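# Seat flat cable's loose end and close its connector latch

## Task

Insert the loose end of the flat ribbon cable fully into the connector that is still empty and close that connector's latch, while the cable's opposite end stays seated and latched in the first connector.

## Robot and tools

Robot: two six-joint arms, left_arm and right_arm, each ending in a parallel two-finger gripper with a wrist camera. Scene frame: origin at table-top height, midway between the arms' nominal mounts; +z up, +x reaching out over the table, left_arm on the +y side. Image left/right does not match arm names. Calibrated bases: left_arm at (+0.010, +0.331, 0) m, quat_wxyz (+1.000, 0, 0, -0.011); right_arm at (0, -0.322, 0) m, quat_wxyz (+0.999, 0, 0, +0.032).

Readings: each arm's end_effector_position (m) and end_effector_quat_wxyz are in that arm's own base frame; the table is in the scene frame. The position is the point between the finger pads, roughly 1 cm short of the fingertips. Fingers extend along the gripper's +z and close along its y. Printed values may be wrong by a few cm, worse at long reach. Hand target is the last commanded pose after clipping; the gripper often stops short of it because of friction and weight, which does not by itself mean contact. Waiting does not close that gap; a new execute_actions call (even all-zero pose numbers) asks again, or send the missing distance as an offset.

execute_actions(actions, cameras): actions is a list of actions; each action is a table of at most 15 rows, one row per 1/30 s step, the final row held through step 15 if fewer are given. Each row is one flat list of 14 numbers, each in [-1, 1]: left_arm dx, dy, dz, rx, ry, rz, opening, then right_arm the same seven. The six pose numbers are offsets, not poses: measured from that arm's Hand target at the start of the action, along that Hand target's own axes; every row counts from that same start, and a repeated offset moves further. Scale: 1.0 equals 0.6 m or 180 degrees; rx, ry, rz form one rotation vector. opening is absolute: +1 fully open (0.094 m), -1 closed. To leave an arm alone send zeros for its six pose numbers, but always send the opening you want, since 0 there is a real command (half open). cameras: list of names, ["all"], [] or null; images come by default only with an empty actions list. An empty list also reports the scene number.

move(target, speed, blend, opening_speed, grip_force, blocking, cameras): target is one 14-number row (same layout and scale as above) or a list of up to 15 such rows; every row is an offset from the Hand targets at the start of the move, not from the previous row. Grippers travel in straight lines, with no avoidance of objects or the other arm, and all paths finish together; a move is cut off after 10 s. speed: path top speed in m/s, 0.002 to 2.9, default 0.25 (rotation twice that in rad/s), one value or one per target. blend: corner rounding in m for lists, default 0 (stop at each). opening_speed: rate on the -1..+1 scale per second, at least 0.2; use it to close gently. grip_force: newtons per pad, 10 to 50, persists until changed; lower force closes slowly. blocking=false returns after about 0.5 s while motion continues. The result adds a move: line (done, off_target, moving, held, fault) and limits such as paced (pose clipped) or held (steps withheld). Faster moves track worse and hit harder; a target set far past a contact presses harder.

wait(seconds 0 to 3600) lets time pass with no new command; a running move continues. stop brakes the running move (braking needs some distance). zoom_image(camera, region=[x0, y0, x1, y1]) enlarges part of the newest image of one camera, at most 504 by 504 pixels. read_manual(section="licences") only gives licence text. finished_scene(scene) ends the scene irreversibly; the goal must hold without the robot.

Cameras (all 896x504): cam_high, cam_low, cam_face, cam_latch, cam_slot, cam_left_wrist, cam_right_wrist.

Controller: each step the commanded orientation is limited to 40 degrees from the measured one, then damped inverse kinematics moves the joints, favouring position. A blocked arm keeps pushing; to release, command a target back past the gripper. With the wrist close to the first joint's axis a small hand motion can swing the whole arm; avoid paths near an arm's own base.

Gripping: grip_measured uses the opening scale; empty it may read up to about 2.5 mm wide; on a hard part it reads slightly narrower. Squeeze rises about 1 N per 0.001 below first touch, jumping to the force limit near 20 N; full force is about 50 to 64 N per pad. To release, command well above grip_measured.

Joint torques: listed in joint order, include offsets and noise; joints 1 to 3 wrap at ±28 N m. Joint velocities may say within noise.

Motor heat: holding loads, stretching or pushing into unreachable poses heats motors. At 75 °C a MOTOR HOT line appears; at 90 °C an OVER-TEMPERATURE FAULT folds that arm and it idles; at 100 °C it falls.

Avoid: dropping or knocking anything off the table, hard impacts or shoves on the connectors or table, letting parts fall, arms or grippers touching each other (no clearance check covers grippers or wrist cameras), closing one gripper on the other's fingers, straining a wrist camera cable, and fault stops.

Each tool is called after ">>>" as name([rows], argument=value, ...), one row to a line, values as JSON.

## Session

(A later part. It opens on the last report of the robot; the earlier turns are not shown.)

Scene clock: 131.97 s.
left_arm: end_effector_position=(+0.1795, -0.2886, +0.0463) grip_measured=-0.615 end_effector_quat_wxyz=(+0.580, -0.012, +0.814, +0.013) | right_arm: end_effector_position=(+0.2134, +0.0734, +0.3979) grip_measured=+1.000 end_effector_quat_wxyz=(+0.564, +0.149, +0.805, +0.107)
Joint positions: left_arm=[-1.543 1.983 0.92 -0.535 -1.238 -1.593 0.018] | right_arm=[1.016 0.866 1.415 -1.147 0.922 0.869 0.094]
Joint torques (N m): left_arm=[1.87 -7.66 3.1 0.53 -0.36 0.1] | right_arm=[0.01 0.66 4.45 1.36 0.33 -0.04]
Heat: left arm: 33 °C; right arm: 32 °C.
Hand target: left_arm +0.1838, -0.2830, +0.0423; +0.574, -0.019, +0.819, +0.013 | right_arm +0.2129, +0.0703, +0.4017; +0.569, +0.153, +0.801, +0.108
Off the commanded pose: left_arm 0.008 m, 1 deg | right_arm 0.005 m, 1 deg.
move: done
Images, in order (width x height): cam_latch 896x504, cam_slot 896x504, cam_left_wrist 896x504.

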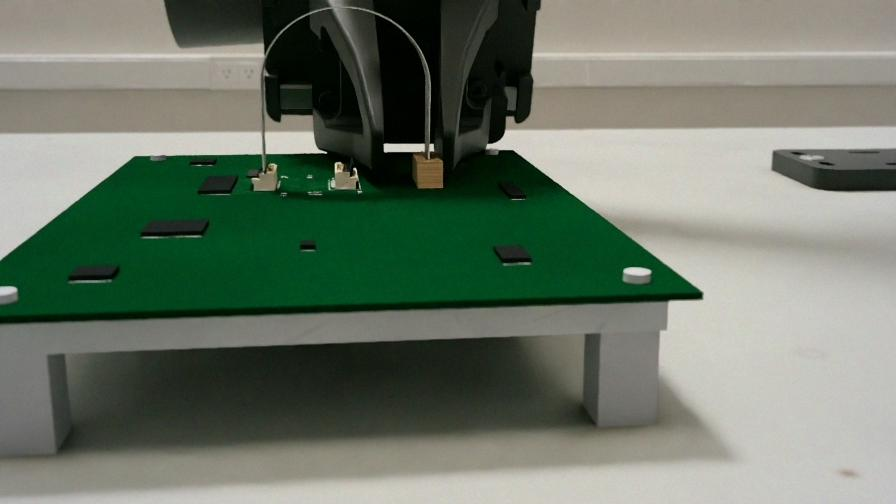

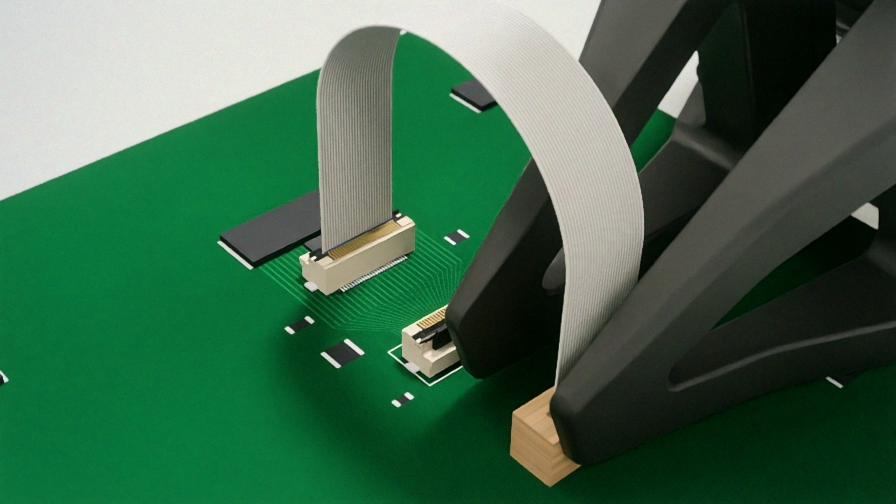

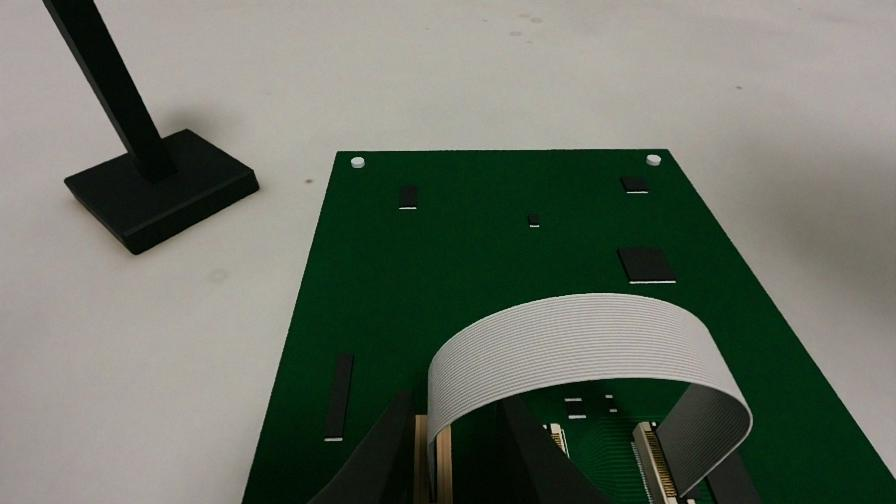

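>>> move(target=[0.00075, 0.00735, 0.00773, 0, 0, 0, -0.617, 0, 0, 0, 0, 0, 0, 1.0], speed=0.05, cameras=["cam_left_wrist", "cam_latch", "cam_slot"])

>>> zoom_image(camera="cam_latch", region=[300, 40, 520, 200])

>>> zoom_image(camera="cam_left_wrist", region=[370, 370, 590, 504])

Scene clock: 137.03 s.
left_arm: end_effector_position=(+0.1798, -0.2884, +0.0467) grip_measured=-0.615 end_effector_quat_wxyz=(+0.577, -0.019, +0.816, -0.002) | right_arm: end_effector_position=(+0.2134, +0.0734, +0.3979) grip_measured=+1.000 end_effector_quat_wxyz=(+0.564, +0.149, +0.805, +0.107)
Joint positions: left_arm=[-1.541 1.959 0.889 -0.474 -1.231 -1.568 0.018] | right_arm=[1.016 0.866 1.415 -1.147 0.922 0.869 0.094]
Joint torques (N m): left_arm=[2.96 -6.74 2.62 0.62 -0.41 0.35] | right_arm=[0.01 0.65 4.46 1.36 0.33 -0.04]
Heat: left arm: 32 °C; right arm: 32 °C.
Hand target: left_arm +0.1879, -0.2785, +0.0403; +0.574, -0.019, +0.819, +0.013 | right_arm +0.2129, +0.0703, +0.4017; +0.569, +0.153, +0.801, +0.108
Off the commanded pose: left_arm 0.014 m, 2 deg | right_arm 0.005 m, 1 deg.
move: off_target (left_arm)
Images, in order (width x height): cam_latch 896x504, cam_slot 896x504, cam_left_wrist 896x504.

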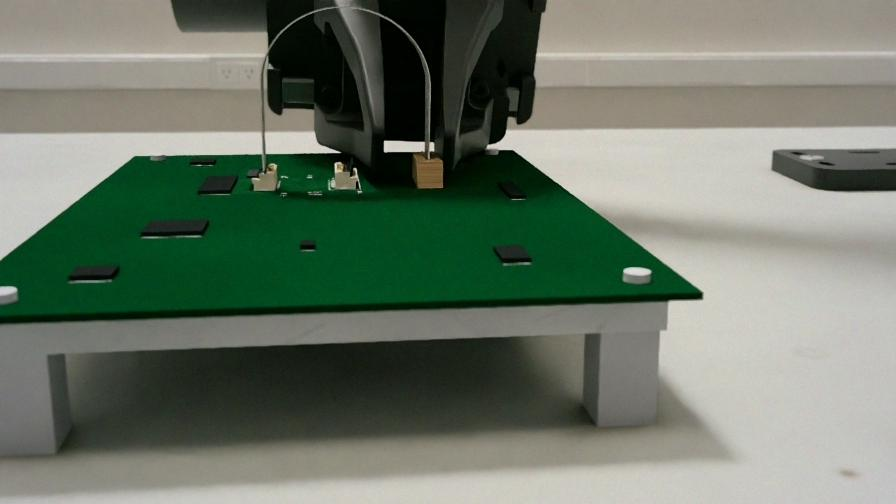

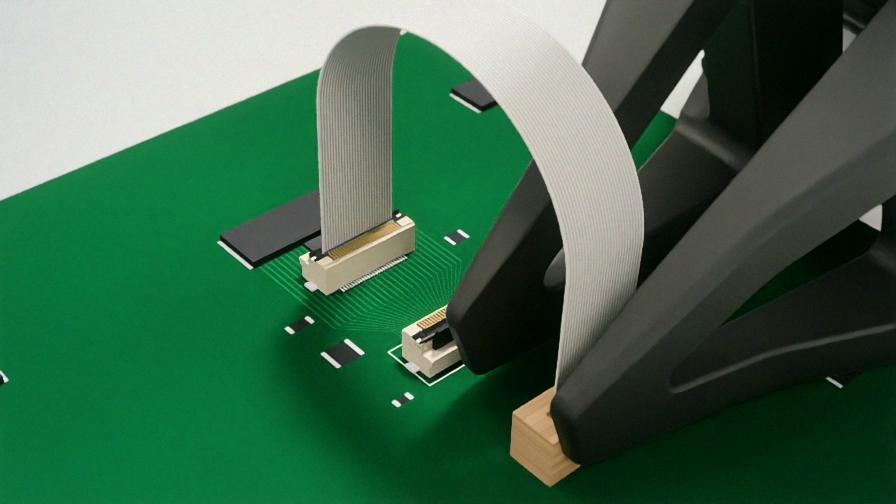

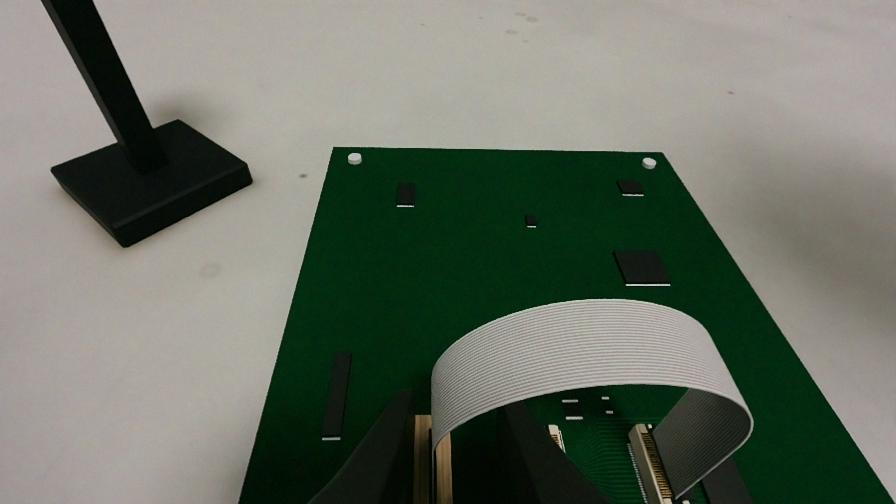

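Scaled by 2.291 from the camera's image (finer frame: 1280x720).

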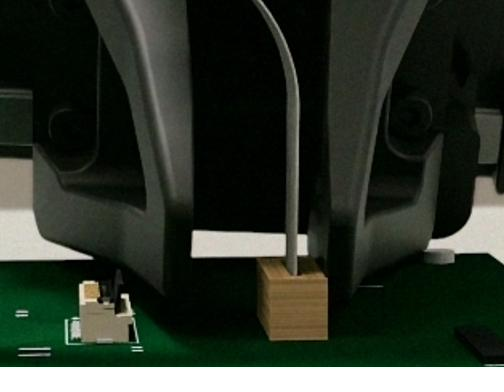

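Scaled by 2.291 from the camera's image (finer frame: 1280x720).

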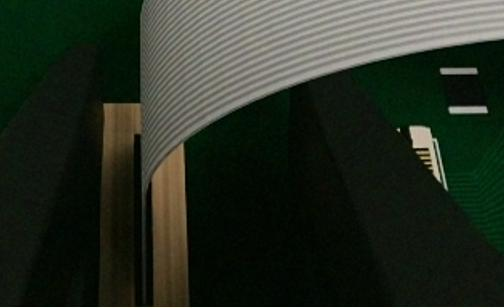

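>>> move([
  [-0.01517, -0.0144, -0.02023, 0, 0, 0, -0.617, 0, 0, 0, 0, 0, 0, 1.0],
  [-0.01528, -0.00773, -0.01995, 0, 0, 0, -0.617, 0, 0, 0, 0, 0, 0, 1.0],
], speed=0.06, cameras=["cam_left_wrist", "cam_latch", "cam_slot"])

>>> zoom_image(camera="cam_latch", region=[300, 40, 520, 200])

>>> zoom_image(camera="cam_slot", region=[400, 180, 740, 500])

Scene clock: 164.87 s.
left_arm: end_effector_position=(+0.1781, -0.2834, +0.0460) grip_measured=-0.615 end_effector_quat_wxyz=(+0.567, -0.013, +0.823, +0.017) | right_arm: end_effector_position=(+0.2134, +0.0734, +0.3979) grip_measured=+1.000 end_effector_quat_wxyz=(+0.564, +0.149, +0.805, +0.107)
Joint positions: left_arm=[-1.541 1.959 0.91 -0.56 -1.206 -1.598 0.018] | right_arm=[1.016 0.866 1.415 -1.147 0.922 0.869 0.094]
Joint torques (N m): left_arm=[0.38 -7.83 5.57 0.09 -0.59 -0.11] | right_arm=[0.01 0.65 4.45 1.36 0.33 -0.04]
Heat: left arm: 31 °C; right arm: 32 °C.
Hand target: left_arm +0.1799, -0.2835, +0.0530; +0.574, -0.019, +0.819, +0.013 | right_arm +0.2129, +0.0703, +0.4017; +0.569, +0.153, +0.801, +0.108
Off the commanded pose: left_arm 0.007 m, 1 deg | right_arm 0.005 m, 1 deg.
move: done
Images, in order (width x height): cam_latch 896x504, cam_slot 896x504, cam_left_wrist 896x504.

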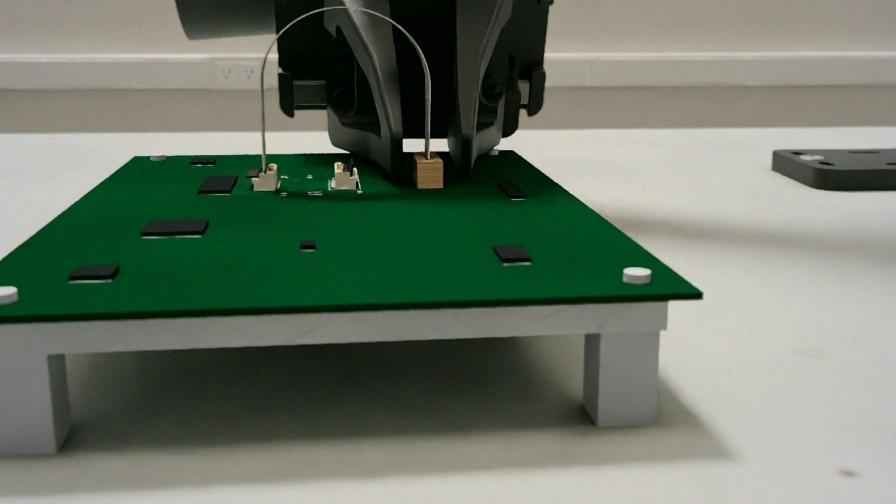

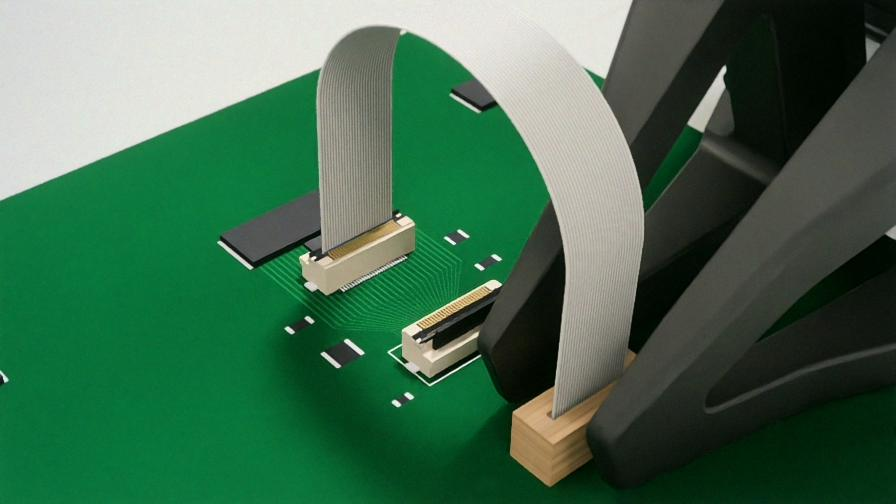

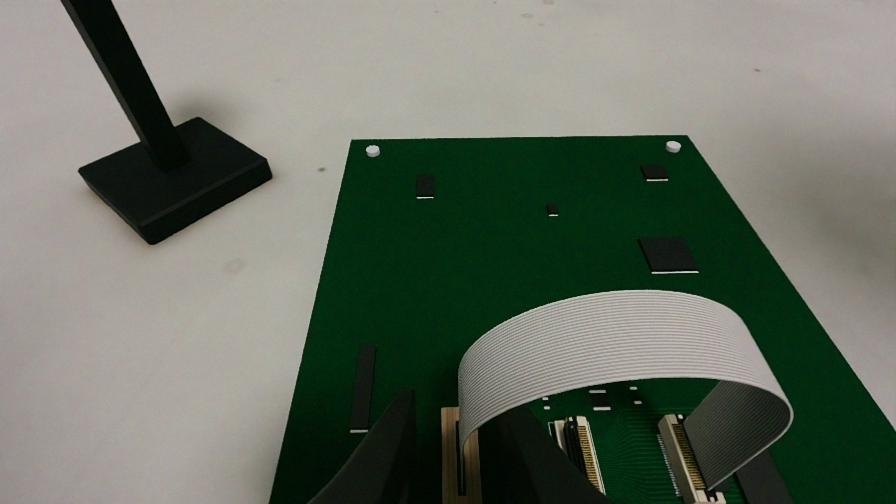

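Scaled by 2.291 from the camera's image (finer frame: 1280x720).

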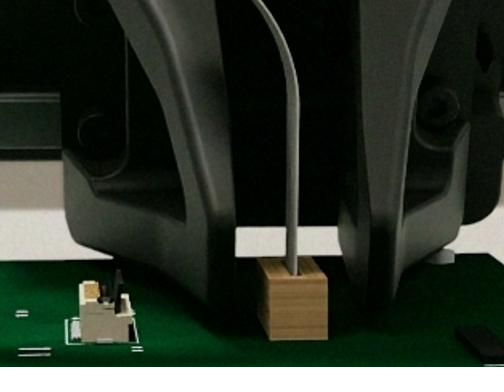

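Scaled by 1.482 from the camera's image (finer frame: 1280x720).

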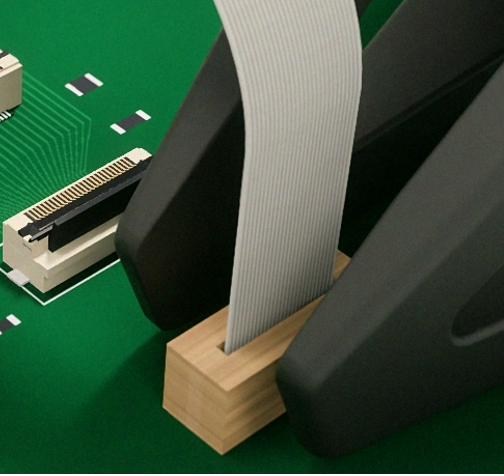

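>>> zoom_image(camera="cam_left_wrist", region=[400, 380, 560, 504])

>>> zoom_image(camera="cam_latch", region=[380, 100, 480, 200])

Scaled by 3.150 from the camera's image (finer frame: 1280x720).

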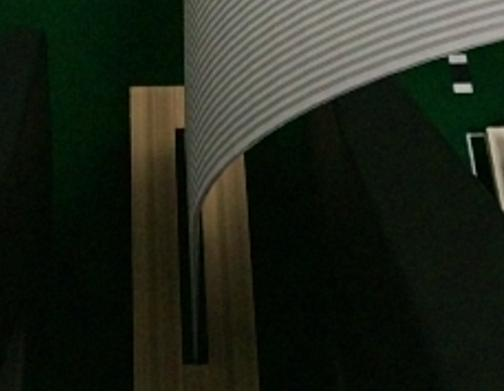

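Scaled by 5.040 from the camera's image (finer frame: 1280x720).

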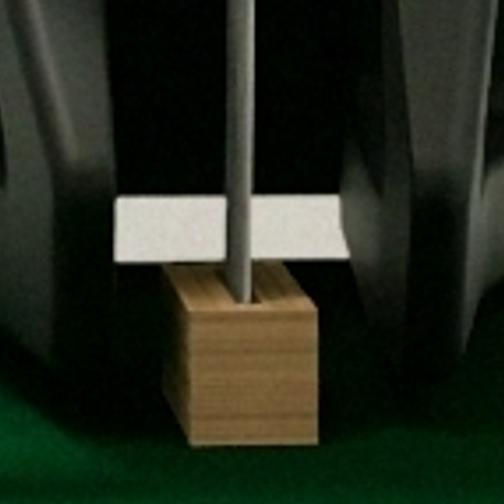

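>>> move(target=[-0.01441, 0, -0.00523, -0.00522, 0, -0.0019, -0.617, 0, 0, 0, 0, 0, 0, 1.0], speed=0.06, cameras=["cam_left_wrist", "cam_latch", "cam_slot"])

>>> zoom_image(camera="cam_latch", region=[370, 70, 490, 200])

>>> zoom_image(camera="cam_slot", region=[400, 180, 740, 500])

Scene clock: 180.30 s.
left_arm: end_effector_position=(+0.1776, -0.2788, +0.0490) grip_measured=-0.615 end_effector_quat_wxyz=(+0.565, -0.016, +0.824, +0.027) | right_arm: end_effector_position=(+0.2134, +0.0734, +0.3979) grip_measured=+1.000 end_effector_quat_wxyz=(+0.564, +0.149, +0.805, +0.107)
Joint positions: left_arm=[-1.541 1.959 0.928 -0.636 -1.201 -1.647 0.018] | right_arm=[1.016 0.866 1.415 -1.147 0.922 0.869 0.094]
Joint torques (N m): left_arm=[0.35 -8.27 7.57 -0.03 -0.64 -0.08] | right_arm=[-0.01 0.65 4.45 1.36 0.33 -0.04]
Heat: left arm: 31 °C; right arm: 32 °C.
Hand target: left_arm +0.1800, -0.2835, +0.0622; +0.574, -0.026, +0.818, +0.018 | right_arm +0.2129, +0.0703, +0.4017; +0.569, +0.153, +0.801, +0.108
Off the commanded pose: left_arm 0.014 m, 2 deg | right_arm 0.005 m, 1 deg.
move: off_target (left_arm)
Images, in order (width x height): cam_latch 896x504, cam_slot 896x504, cam_left_wrist 896x504.

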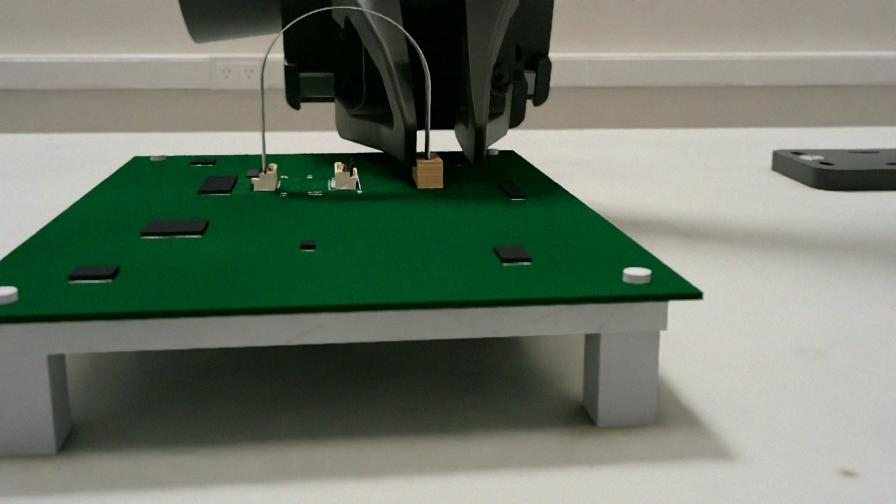

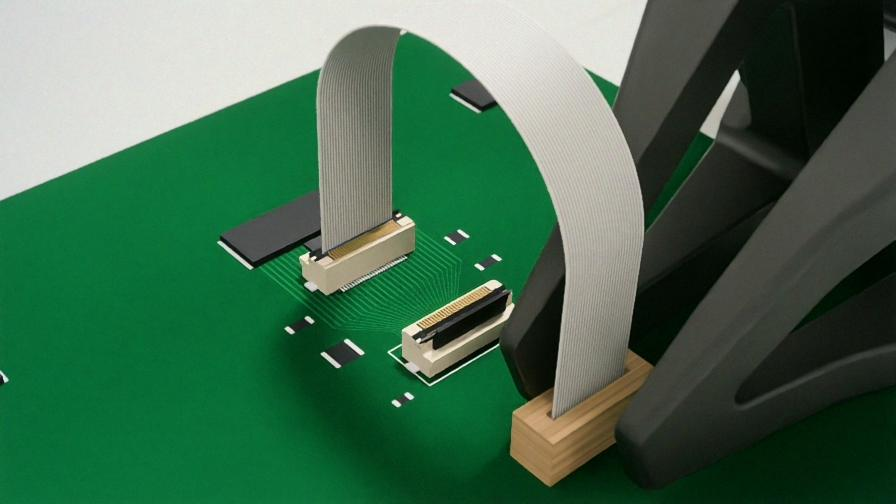

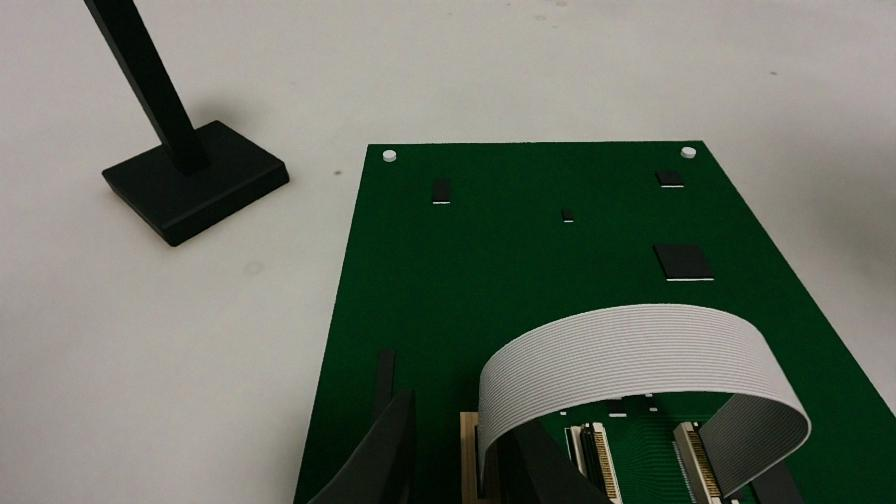

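Scaled by 3.877 from the camera's image (finer frame: 1280x720).

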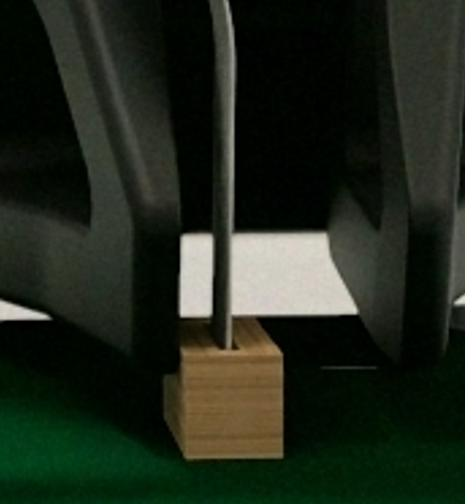

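Scaled by 1.482 from the camera's image (finer frame: 1280x720).

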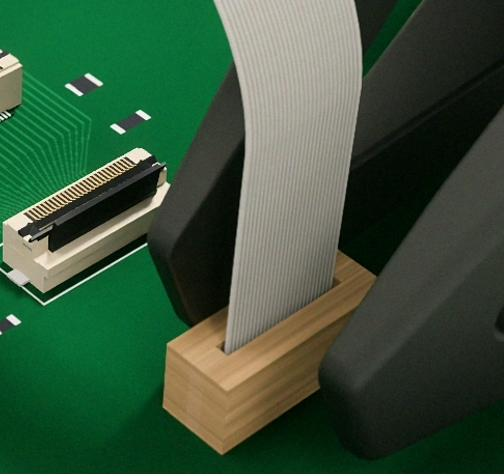

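>>> move(target=[-0.00977, -0.0087, -0.0034, 0, 0, 0, -0.617, 0, 0, 0, 0, 0, 0, 1.0], speed=0.06, cameras=["cam_left_wrist", "cam_latch", "cam_slot"])

>>> zoom_image(camera="cam_latch", region=[370, 70, 490, 200])

>>> zoom_image(camera="cam_slot", region=[400, 180, 740, 500])

Scene clock: 183.80 s.
left_arm: end_effector_position=(+0.1776, -0.2824, +0.0544) grip_measured=-0.615 end_effector_quat_wxyz=(+0.565, -0.013, +0.825, +0.032) | right_arm: end_effector_position=(+0.2134, +0.0734, +0.3979) grip_measured=+1.000 end_effector_quat_wxyz=(+0.564, +0.149, +0.805, +0.107)
Joint positions: left_arm=[-1.541 1.959 0.958 -0.68 -1.2 -1.648 0.018] | right_arm=[1.016 0.866 1.415 -1.147 0.922 0.869 0.094]
Joint torques (N m): left_arm=[0.53 -8.38 7.75 0.03 -0.67 -0.1] | right_arm=[0.01 0.65 4.46 1.36 0.33 -0.04]
Heat: left arm: 31 °C; right arm: 32 °C.
Hand target: left_arm +0.1804, -0.2887, +0.0684; +0.574, -0.026, +0.818, +0.018 | right_arm +0.2129, +0.0703, +0.4017; +0.569, +0.153, +0.801, +0.108
Off the commanded pose: left_arm 0.016 m, 3 deg | right_arm 0.005 m, 1 deg.
move: off_target (left_arm)
Images, in order (width x height): cam_latch 896x504, cam_slot 896x504, cam_left_wrist 896x504.

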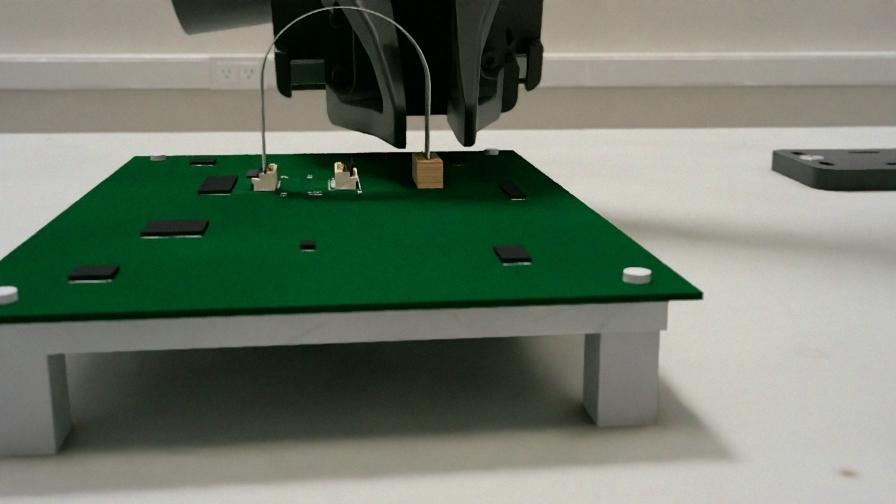

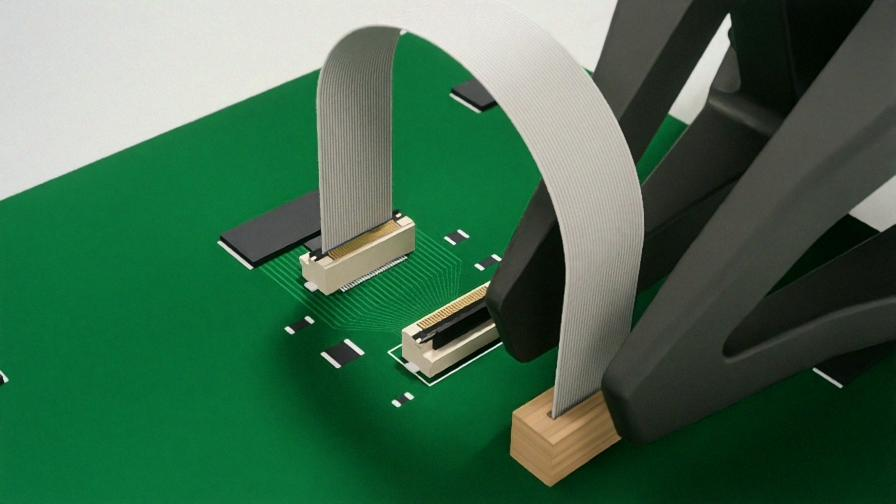

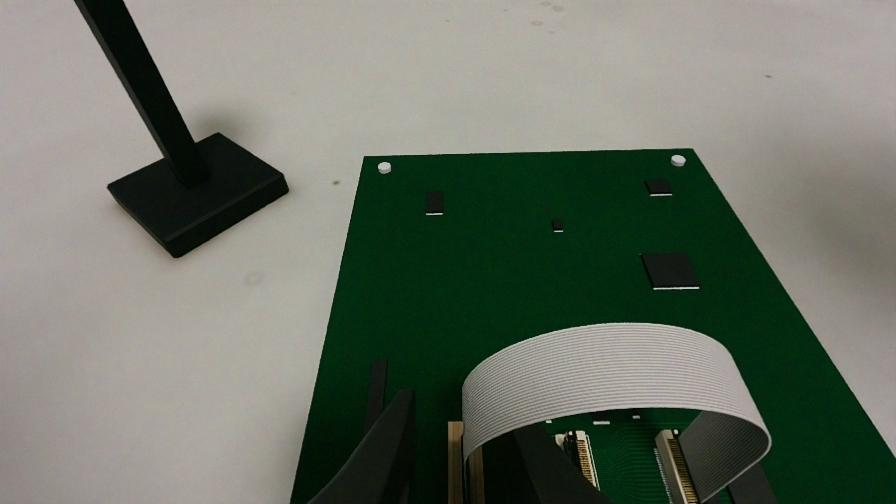

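Scaled by 3.877 from the camera's image (finer frame: 1280x720).

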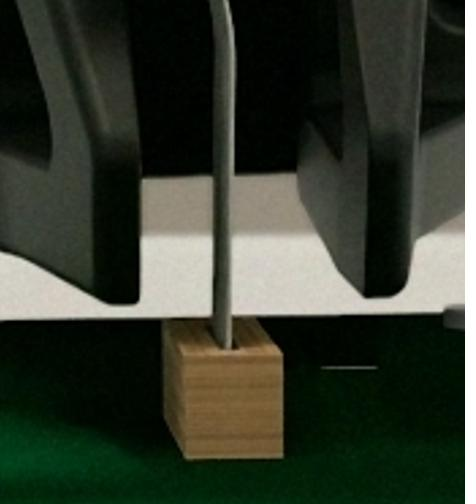

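Scaled by 1.482 from the camera's image (finer frame: 1280x720).

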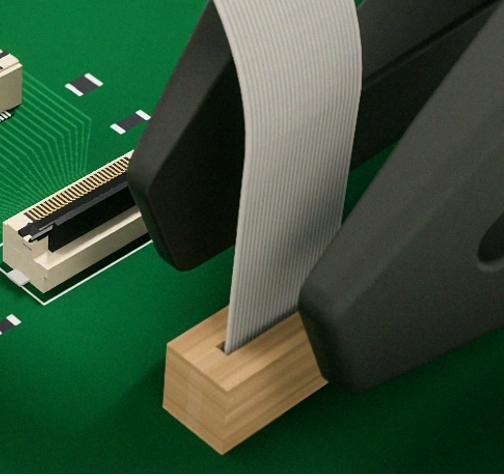

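>>> move(target=[0, 0, 0, 0, 0, 0, -1.0, 0, 0, 0, 0, 0, 0, 1.0], grip_force=[20, 50], cameras=["cam_left_wrist", "cam_latch", "cam_slot"])

>>> zoom_image(camera="cam_latch", region=[370, 0, 490, 200])

>>> zoom_image(camera="cam_slot", region=[400, 180, 740, 500])

Scene clock: 191.10 s.
left_arm: end_effector_position=(+0.1777, -0.2832, +0.0550) grip_measured=-0.988 end_effector_quat_wxyz=(+0.565, -0.014, +0.825, +0.031) | right_arm: end_effector_position=(+0.2134, +0.0734, +0.3979) grip_measured=+1.000 end_effector_quat_wxyz=(+0.564, +0.149, +0.805, +0.107)
Joint positions: left_arm=[-1.541 1.959 0.962 -0.681 -1.2 -1.649 0.001] | right_arm=[1.016 0.866 1.415 -1.147 0.922 0.869 0.094]
Joint torques (N m): left_arm=[0.62 -8.54 7.45 0.06 -0.66 -0.09] | right_arm=[0.01 0.65 4.46 1.36 0.33 -0.04]
Heat: left arm: 32 °C; right arm: 32 °C.
Hand target: left_arm +0.1804, -0.2887, +0.0684; +0.574, -0.026, +0.818, +0.018 | right_arm +0.2129, +0.0703, +0.4017; +0.569, +0.153, +0.801, +0.108
Off the commanded pose: left_arm 0.015 m, 2 deg | right_arm 0.005 m, 1 deg.
grip_force (N): 20, 50
move: done
Images, in order (width x height): cam_latch 896x504, cam_slot 896x504, cam_left_wrist 896x504.

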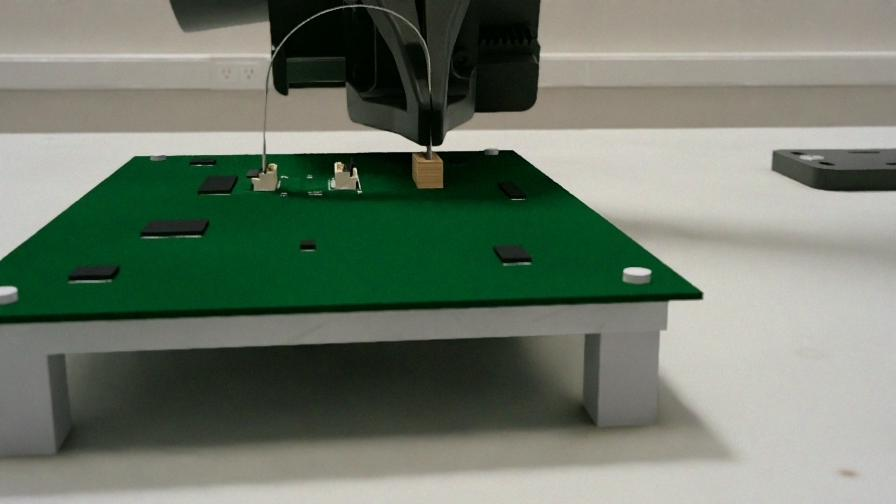

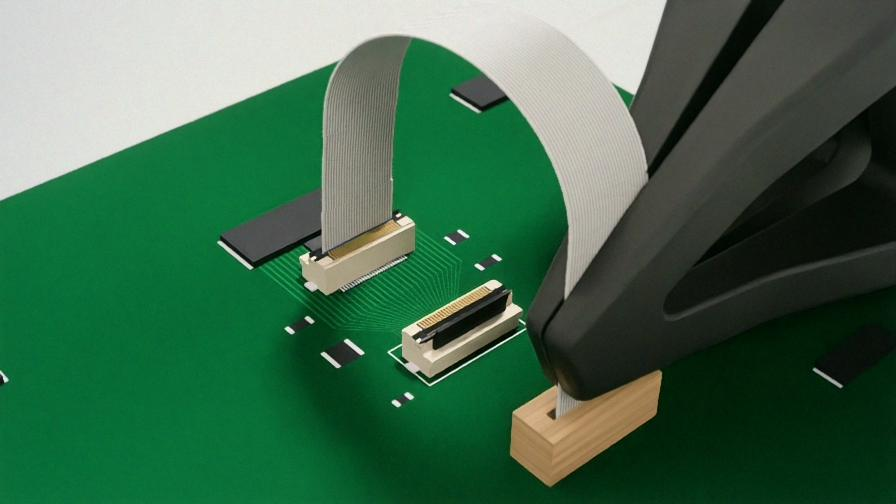

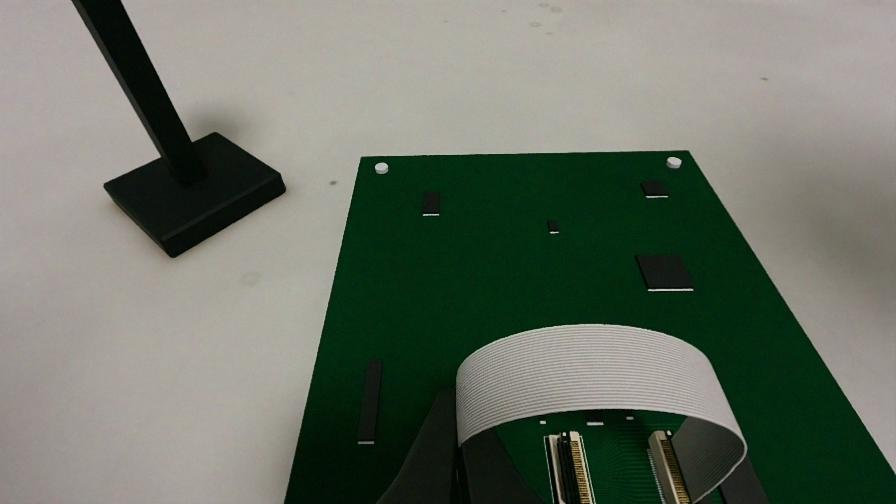

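Scaled by 2.520 from the camera's image (finer frame: 1280x720).

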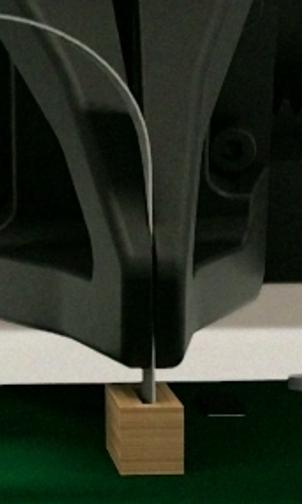

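Scaled by 1.482 from the camera's image (finer frame: 1280x720).

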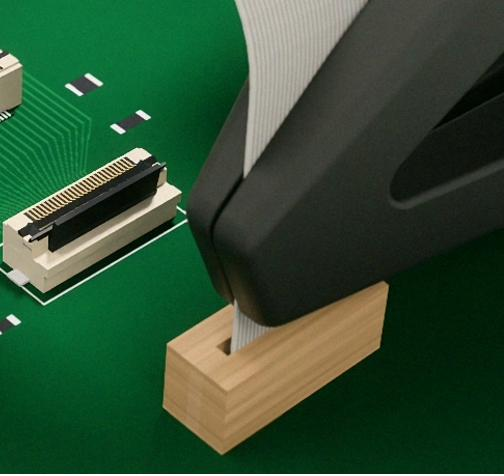

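>>> move(target=[-0.0213, 0, -0.0077, 0, 0, 0, -1.0, 0, 0, 0, 0, 0, 0, 1.0], speed=0.05, cameras=["cam_left_wrist", "cam_latch", "cam_slot"])

>>> zoom_image(camera="cam_latch", region=[320, 0, 500, 200])

>>> zoom_image(camera="cam_slot", region=[380, 180, 720, 500])

Scene clock: 196.77 s.
left_arm: end_effector_position=(+0.1776, -0.2821, +0.0646) grip_measured=-0.988 end_effector_quat_wxyz=(+0.565, -0.010, +0.825, +0.036) | right_arm: end_effector_position=(+0.2134, +0.0734, +0.3979) grip_measured=+1.000 end_effector_quat_wxyz=(+0.564, +0.149, +0.805, +0.107)
Joint positions: left_arm=[-1.541 1.935 0.976 -0.733 -1.2 -1.649 0.001] | right_arm=[1.016 0.866 1.415 -1.147 0.922 0.869 0.094]
Joint torques (N m): left_arm=[0.53 -9.25 7.9 0.02 -0.65 -0.05] | right_arm=[-0.01 0.65 4.45 1.36 0.33 -0.04]
Heat: left arm: 32 °C; right arm: 32 °C.
Hand target: left_arm +0.1804, -0.2886, +0.0819; +0.574, -0.026, +0.818, +0.018 | right_arm +0.2129, +0.0703, +0.4017; +0.569, +0.153, +0.801, +0.108
Off the commanded pose: left_arm 0.019 m, 3 deg | right_arm 0.005 m, 1 deg.
grip_force (N): 20, 50
move: off_target (left_arm)
Images, in order (width x height): cam_latch 896x504, cam_slot 896x504, cam_left_wrist 896x504.

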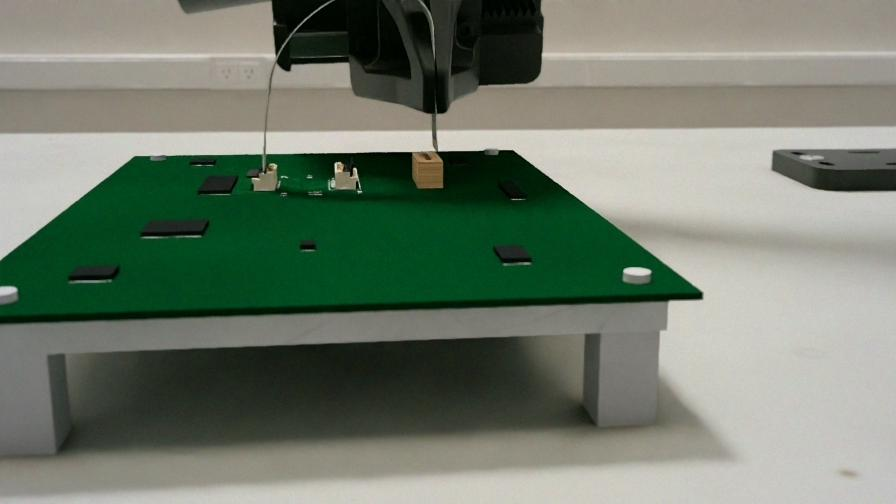

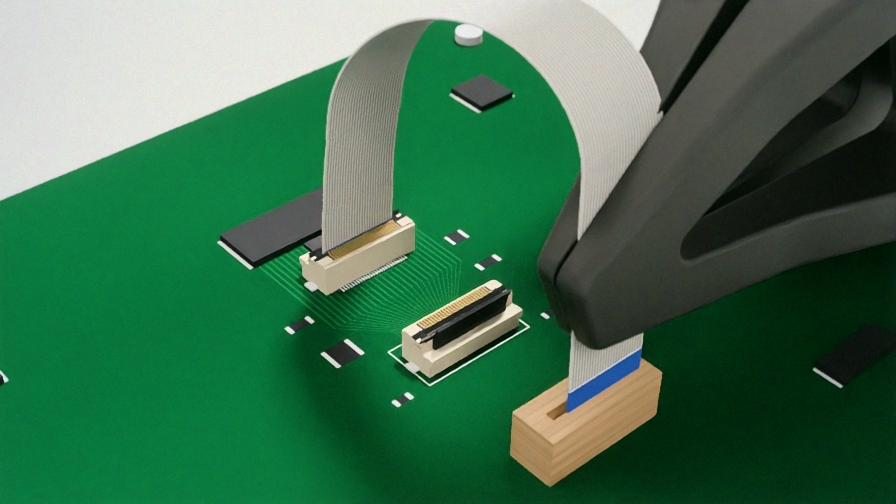

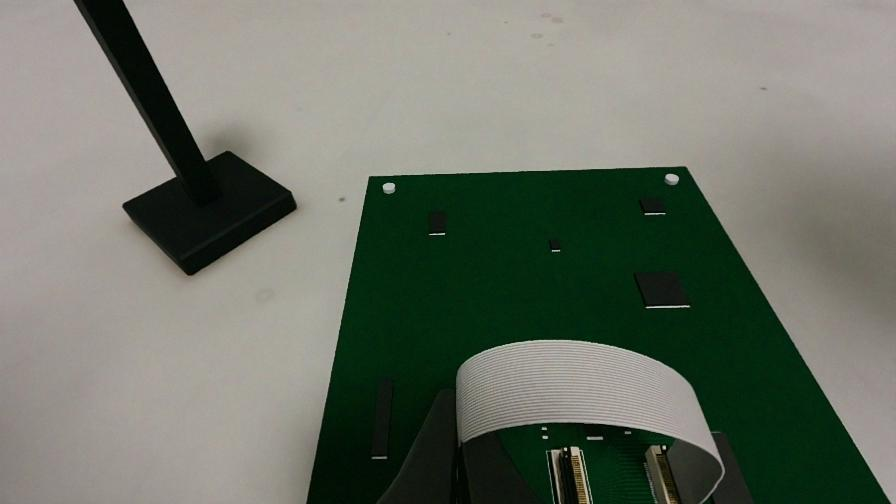

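Scaled by 2.520 from the camera's image (finer frame: 1280x720).

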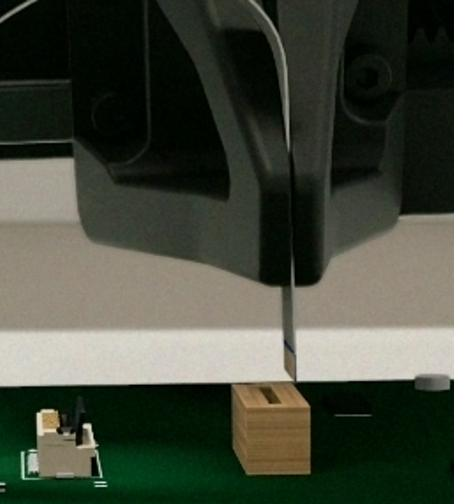

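Scaled by 1.482 from the camera's image (finer frame: 1280x720).

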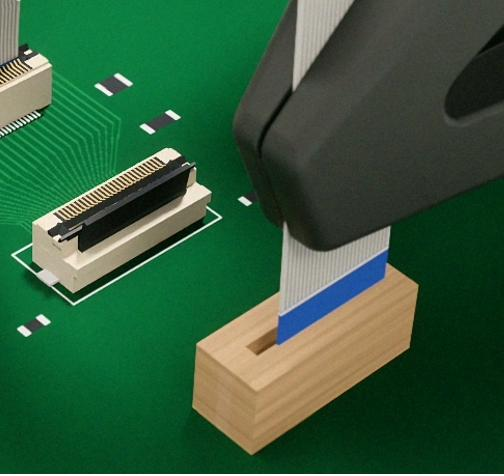

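>>> zoom_image(camera="cam_latch", region=[400, 80, 470, 170])

>>> zoom_image(camera="cam_slot", region=[520, 300, 680, 440])

Scaled by 5.600 from the camera's image (finer frame: 1280x720).

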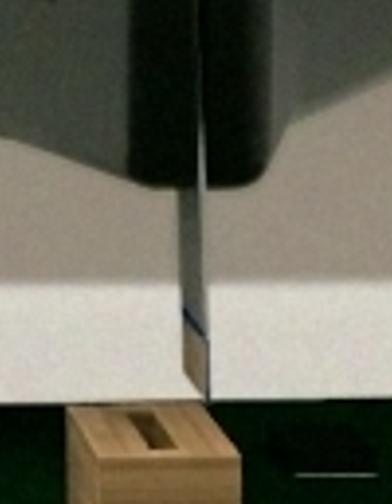

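Scaled by 3.150 from the camera's image (finer frame: 1280x720).

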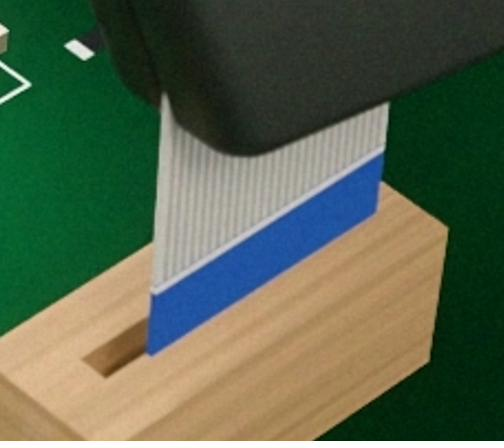

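>>> move(target=[-0.00685, -0.04342, -0.00255, 0.00521, 0, -0.01442, -1.0, 0, 0, 0, 0, 0, 0, 1.0], speed=0.06, cameras=["cam_left_wrist", "cam_latch", "cam_slot"])

>>> zoom_image(camera="cam_latch", region=[290, 70, 430, 200])

>>> zoom_image(camera="cam_slot", region=[340, 180, 620, 440])

Scene clock: 214.77 s.
left_arm: end_effector_position=(+0.1784, -0.3096, +0.0826) grip_measured=-0.988 end_effector_quat_wxyz=(+0.565, -0.037, +0.825, -0.002) | right_arm: end_effector_position=(+0.2134, +0.0734, +0.3979) grip_measured=+1.000 end_effector_quat_wxyz=(+0.564, +0.149, +0.805, +0.107)
Joint positions: left_arm=[-1.541 1.935 1.072 -0.736 -1.2 -1.649 0.001] | right_arm=[1.016 0.866 1.415 -1.147 0.922 0.869 0.094]
Joint torques (N m): left_arm=[0.66 -6.05 8.5 0.25 -0.69 0.01] | right_arm=[0.02 0.66 4.46 1.35 0.34 -0.03]
Heat: left arm: 32 °C; right arm: 32 °C.
Hand target: left_arm +0.1820, -0.3147, +0.0863; +0.574, -0.040, +0.818, -0.002 | right_arm +0.2129, +0.0703, +0.4017; +0.569, +0.153, +0.801, +0.108
Off the commanded pose: left_arm 0.007 m, 1 deg | right_arm 0.005 m, 1 deg.
grip_force (N): 20, 50
move: done
Images, in order (width x height): cam_latch 896x504, cam_slot 896x504, cam_left_wrist 896x504.

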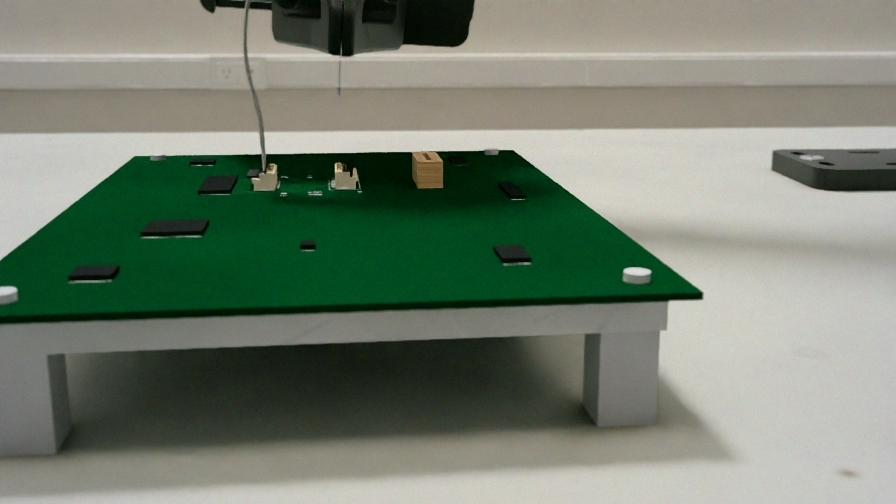

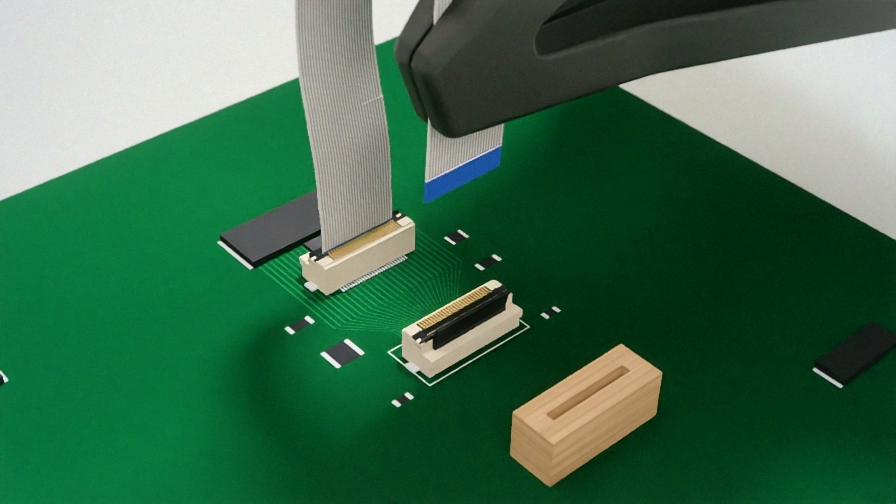

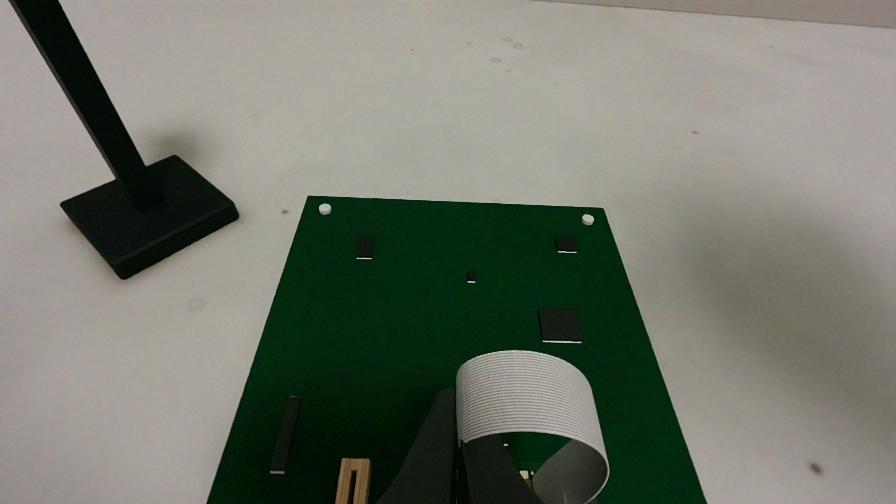

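Scaled by 3.600 from the camera's image (finer frame: 1280x720).

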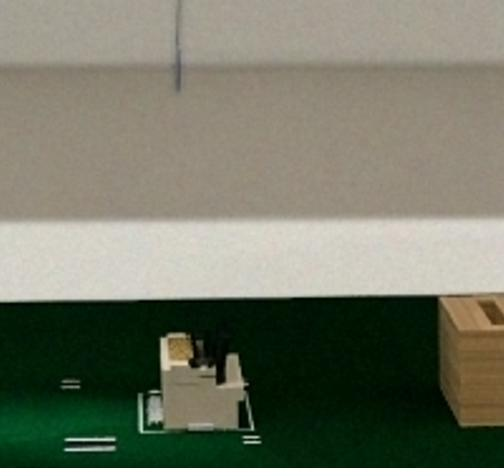

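Scaled by 1.800 from the camera's image (finer frame: 1280x720).

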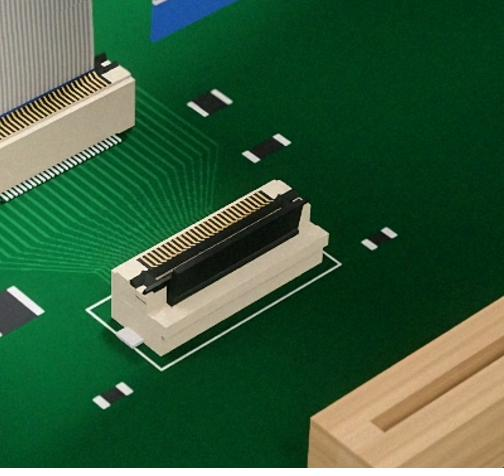

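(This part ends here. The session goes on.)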